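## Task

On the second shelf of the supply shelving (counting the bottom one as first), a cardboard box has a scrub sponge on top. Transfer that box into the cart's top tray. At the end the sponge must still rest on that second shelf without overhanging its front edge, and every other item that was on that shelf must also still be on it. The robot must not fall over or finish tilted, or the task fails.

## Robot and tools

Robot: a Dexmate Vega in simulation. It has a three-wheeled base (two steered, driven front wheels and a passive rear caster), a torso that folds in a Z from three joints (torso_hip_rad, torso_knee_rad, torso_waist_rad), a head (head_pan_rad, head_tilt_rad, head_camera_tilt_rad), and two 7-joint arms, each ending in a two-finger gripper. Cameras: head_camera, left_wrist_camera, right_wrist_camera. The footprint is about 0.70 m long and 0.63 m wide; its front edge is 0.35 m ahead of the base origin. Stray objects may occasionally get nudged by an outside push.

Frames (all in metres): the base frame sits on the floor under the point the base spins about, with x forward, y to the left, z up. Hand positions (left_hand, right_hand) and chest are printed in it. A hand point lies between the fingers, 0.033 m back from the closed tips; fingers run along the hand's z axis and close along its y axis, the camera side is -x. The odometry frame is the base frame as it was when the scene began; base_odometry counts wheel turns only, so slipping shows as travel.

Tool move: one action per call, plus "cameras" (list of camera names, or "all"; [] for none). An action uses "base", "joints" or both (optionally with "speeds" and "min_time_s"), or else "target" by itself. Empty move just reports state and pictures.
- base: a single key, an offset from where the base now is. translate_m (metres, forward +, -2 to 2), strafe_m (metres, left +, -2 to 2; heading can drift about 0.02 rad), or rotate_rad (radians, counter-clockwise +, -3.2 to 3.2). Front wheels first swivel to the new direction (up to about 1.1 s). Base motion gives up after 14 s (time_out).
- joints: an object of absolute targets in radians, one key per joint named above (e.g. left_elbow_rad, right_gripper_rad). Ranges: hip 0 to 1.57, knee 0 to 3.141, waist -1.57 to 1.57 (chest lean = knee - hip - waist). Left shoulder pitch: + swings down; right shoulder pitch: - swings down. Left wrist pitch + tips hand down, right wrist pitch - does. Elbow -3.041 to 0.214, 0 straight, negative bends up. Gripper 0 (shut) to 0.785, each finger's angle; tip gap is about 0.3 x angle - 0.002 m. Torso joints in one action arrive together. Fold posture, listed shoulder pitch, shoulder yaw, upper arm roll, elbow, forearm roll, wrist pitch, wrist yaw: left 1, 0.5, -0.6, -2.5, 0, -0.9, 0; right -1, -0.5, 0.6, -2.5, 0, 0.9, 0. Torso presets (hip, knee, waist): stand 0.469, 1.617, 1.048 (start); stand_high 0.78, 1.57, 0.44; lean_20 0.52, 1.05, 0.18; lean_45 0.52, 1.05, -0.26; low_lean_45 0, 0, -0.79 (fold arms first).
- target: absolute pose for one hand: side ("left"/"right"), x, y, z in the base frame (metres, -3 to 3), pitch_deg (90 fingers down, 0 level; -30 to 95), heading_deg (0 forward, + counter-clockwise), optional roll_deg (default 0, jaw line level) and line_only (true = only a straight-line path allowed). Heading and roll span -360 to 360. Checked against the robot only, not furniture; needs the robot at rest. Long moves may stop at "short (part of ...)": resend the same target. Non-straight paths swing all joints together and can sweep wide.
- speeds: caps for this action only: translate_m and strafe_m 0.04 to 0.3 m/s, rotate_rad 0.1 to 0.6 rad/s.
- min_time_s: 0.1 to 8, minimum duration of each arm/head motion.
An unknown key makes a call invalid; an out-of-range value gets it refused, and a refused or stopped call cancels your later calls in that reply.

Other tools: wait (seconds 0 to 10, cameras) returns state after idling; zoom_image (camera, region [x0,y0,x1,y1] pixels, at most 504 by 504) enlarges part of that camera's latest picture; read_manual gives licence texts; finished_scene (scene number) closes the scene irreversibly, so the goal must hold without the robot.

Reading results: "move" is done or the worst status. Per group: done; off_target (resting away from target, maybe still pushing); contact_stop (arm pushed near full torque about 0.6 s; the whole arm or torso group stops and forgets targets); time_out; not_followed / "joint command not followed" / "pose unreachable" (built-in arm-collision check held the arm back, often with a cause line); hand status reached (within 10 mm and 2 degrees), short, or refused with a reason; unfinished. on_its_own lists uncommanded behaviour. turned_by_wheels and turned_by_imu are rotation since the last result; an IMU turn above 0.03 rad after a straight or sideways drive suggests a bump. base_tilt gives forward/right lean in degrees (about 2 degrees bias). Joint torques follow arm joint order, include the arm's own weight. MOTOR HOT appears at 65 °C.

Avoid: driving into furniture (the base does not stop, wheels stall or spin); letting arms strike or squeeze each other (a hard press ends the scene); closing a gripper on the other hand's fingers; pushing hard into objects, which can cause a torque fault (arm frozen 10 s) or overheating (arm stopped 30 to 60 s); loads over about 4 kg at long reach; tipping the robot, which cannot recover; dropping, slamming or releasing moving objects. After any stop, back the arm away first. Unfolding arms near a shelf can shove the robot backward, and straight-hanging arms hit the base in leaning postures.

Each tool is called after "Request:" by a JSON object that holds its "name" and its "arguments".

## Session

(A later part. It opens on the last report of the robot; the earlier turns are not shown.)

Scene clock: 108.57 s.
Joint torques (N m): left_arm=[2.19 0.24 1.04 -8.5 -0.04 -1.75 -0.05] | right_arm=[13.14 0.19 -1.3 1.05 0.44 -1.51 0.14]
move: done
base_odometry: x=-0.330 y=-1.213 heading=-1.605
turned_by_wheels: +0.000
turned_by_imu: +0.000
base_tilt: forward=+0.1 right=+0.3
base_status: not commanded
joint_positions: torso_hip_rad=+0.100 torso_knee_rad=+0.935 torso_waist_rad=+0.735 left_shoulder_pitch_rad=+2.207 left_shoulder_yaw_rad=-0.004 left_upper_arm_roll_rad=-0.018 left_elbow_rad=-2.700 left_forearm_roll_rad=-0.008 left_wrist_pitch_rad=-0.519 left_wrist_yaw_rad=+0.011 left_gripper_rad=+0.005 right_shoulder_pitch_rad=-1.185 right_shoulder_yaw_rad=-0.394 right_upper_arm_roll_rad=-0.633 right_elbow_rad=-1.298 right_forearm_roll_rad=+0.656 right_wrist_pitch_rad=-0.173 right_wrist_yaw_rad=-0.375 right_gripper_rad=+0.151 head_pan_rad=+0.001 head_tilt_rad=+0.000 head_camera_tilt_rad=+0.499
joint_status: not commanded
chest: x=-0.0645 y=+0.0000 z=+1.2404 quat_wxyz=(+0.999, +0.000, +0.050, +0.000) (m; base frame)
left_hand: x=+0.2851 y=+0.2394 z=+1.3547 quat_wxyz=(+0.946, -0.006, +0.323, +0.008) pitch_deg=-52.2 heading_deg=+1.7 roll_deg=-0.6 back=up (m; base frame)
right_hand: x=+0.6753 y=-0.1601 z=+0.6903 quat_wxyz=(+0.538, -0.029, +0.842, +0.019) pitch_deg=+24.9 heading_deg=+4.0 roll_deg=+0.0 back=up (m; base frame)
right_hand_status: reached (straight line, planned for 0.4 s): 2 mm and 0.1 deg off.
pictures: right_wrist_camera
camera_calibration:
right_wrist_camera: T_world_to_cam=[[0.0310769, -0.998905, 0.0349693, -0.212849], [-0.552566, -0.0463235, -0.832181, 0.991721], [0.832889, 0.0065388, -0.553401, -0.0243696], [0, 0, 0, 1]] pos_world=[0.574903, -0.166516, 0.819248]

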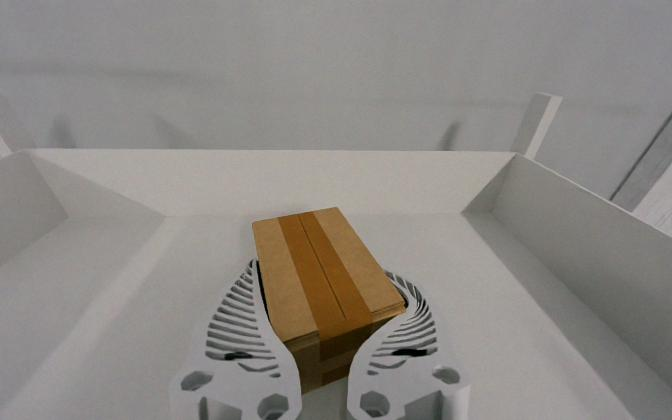

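Request:
{"name": "move", "arguments": {"joints": {"right_gripper_rad":0.42}, "cameras": []}}

Request:
{"name": "move", "arguments": {"target": {"side":"right","x":0.60,"y":-0.165,"z":0.80,"pitch_deg":25,"heading_deg":4,"line_only":true}, "cameras": ["right_wrist_camera"]}}

Scene clock: 109.70 s.
Joint torques (N m): left_arm=[1.85 0.54 0.83 -9.18 -0.05 -2.14 -0.01] | right_arm=[10.58 1.37 -1.16 0.86 0.16 -1.16 0.34]
move: done
base_odometry: x=-0.330 y=-1.213 heading=-1.605
turned_by_wheels: +0.000
turned_by_imu: +0.000
base_tilt: forward=+0.2 right=+0.3
base_status: not commanded
joint_positions: torso_hip_rad=+0.100 torso_knee_rad=+0.935 torso_waist_rad=+0.735 left_shoulder_pitch_rad=+2.207 left_shoulder_yaw_rad=-0.004 left_upper_arm_roll_rad=-0.018 left_elbow_rad=-2.700 left_forearm_roll_rad=-0.008 left_wrist_pitch_rad=-0.519 left_wrist_yaw_rad=+0.011 left_gripper_rad=+0.005 right_shoulder_pitch_rad=-1.185 right_shoulder_yaw_rad=-0.392 right_upper_arm_roll_rad=-0.634 right_elbow_rad=-1.293 right_forearm_roll_rad=+0.655 right_wrist_pitch_rad=-0.170 right_wrist_yaw_rad=-0.374 right_gripper_rad=+0.420 head_pan_rad=+0.001 head_tilt_rad=+0.000 head_camera_tilt_rad=+0.499
joint_status: all done
chest: x=-0.0645 y=+0.0000 z=+1.2404 quat_wxyz=(+0.999, +0.000, +0.050, +0.000) (m; base frame)
left_hand: x=+0.2850 y=+0.2394 z=+1.3547 quat_wxyz=(+0.946, -0.006, +0.323, +0.008) pitch_deg=-52.3 heading_deg=+1.7 roll_deg=-0.6 back=up (m; base frame)
right_hand: x=+0.6753 y=-0.1601 z=+0.6894 quat_wxyz=(+0.538, -0.029, +0.842, +0.019) pitch_deg=+24.9 heading_deg=+4.0 roll_deg=+0.0 back=up (m; base frame)
pictures: none
No camera images: "cameras" was empty.

Scene clock: 113.80 s.
Joint torques (N m): left_arm=[1.76 -0.29 0.85 -8.87 -0.01 -1.87 0.04] | right_arm=[7.14 -2.97 8.24 -13.7 -0.98 2.9 -0.28]
move: done
base_odometry: x=-0.330 y=-1.213 heading=-1.605
turned_by_wheels: +0.000
turned_by_imu: +0.001
base_tilt: forward=+0.1 right=+0.3
base_status: not commanded
joint_positions: torso_hip_rad=+0.100 torso_knee_rad=+0.935 torso_waist_rad=+0.735 left_shoulder_pitch_rad=+2.207 left_shoulder_yaw_rad=-0.004 left_upper_arm_roll_rad=-0.018 left_elbow_rad=-2.700 left_forearm_roll_rad=-0.008 left_wrist_pitch_rad=-0.519 left_wrist_yaw_rad=+0.011 left_gripper_rad=+0.005 right_shoulder_pitch_rad=-1.410 right_shoulder_yaw_rad=-0.616 right_upper_arm_roll_rad=-0.469 right_elbow_rad=-1.988 right_forearm_roll_rad=+0.833 right_wrist_pitch_rad=-0.508 right_wrist_yaw_rad=-0.629 right_gripper_rad=+0.420 head_pan_rad=+0.001 head_tilt_rad=+0.000 head_camera_tilt_rad=+0.499
joint_status: not commanded
chest: x=-0.0644 y=+0.0000 z=+1.2404 quat_wxyz=(+0.999, +0.000, +0.050, +0.000) (m; base frame)
left_hand: x=+0.2851 y=+0.2394 z=+1.3547 quat_wxyz=(+0.946, -0.006, +0.324, +0.008) pitch_deg=-52.2 heading_deg=+1.7 roll_deg=-0.6 back=up (m; base frame)
right_hand: x=+0.6007 y=-0.1650 z=+0.7984 quat_wxyz=(+0.537, -0.029, +0.843, +0.019) pitch_deg=+25.1 heading_deg=+4.0 roll_deg=+0.0 back=up (m; base frame)
right_hand_status: reached (straight line, planned for 2.5 s): 2 mm and 0.1 deg off.
pictures: right_wrist_camera
camera_calibration:
right_wrist_camera: T_world_to_cam=[[0.0314602, -0.998882, 0.0352898, -0.21971], [-0.555203, -0.0468237, -0.830396, 1.04023], [0.831119, 0.00653134, -0.556056, 0.100882], [0, 0, 0, 1]] pos_world=[0.500606, -0.171416, 0.927652]

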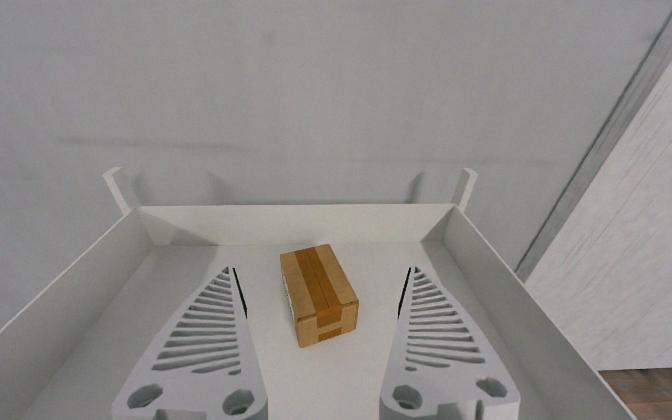

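Request:
{"name": "finished_scene", "arguments": {"scene": 2}}

The scene is finished: the task was done.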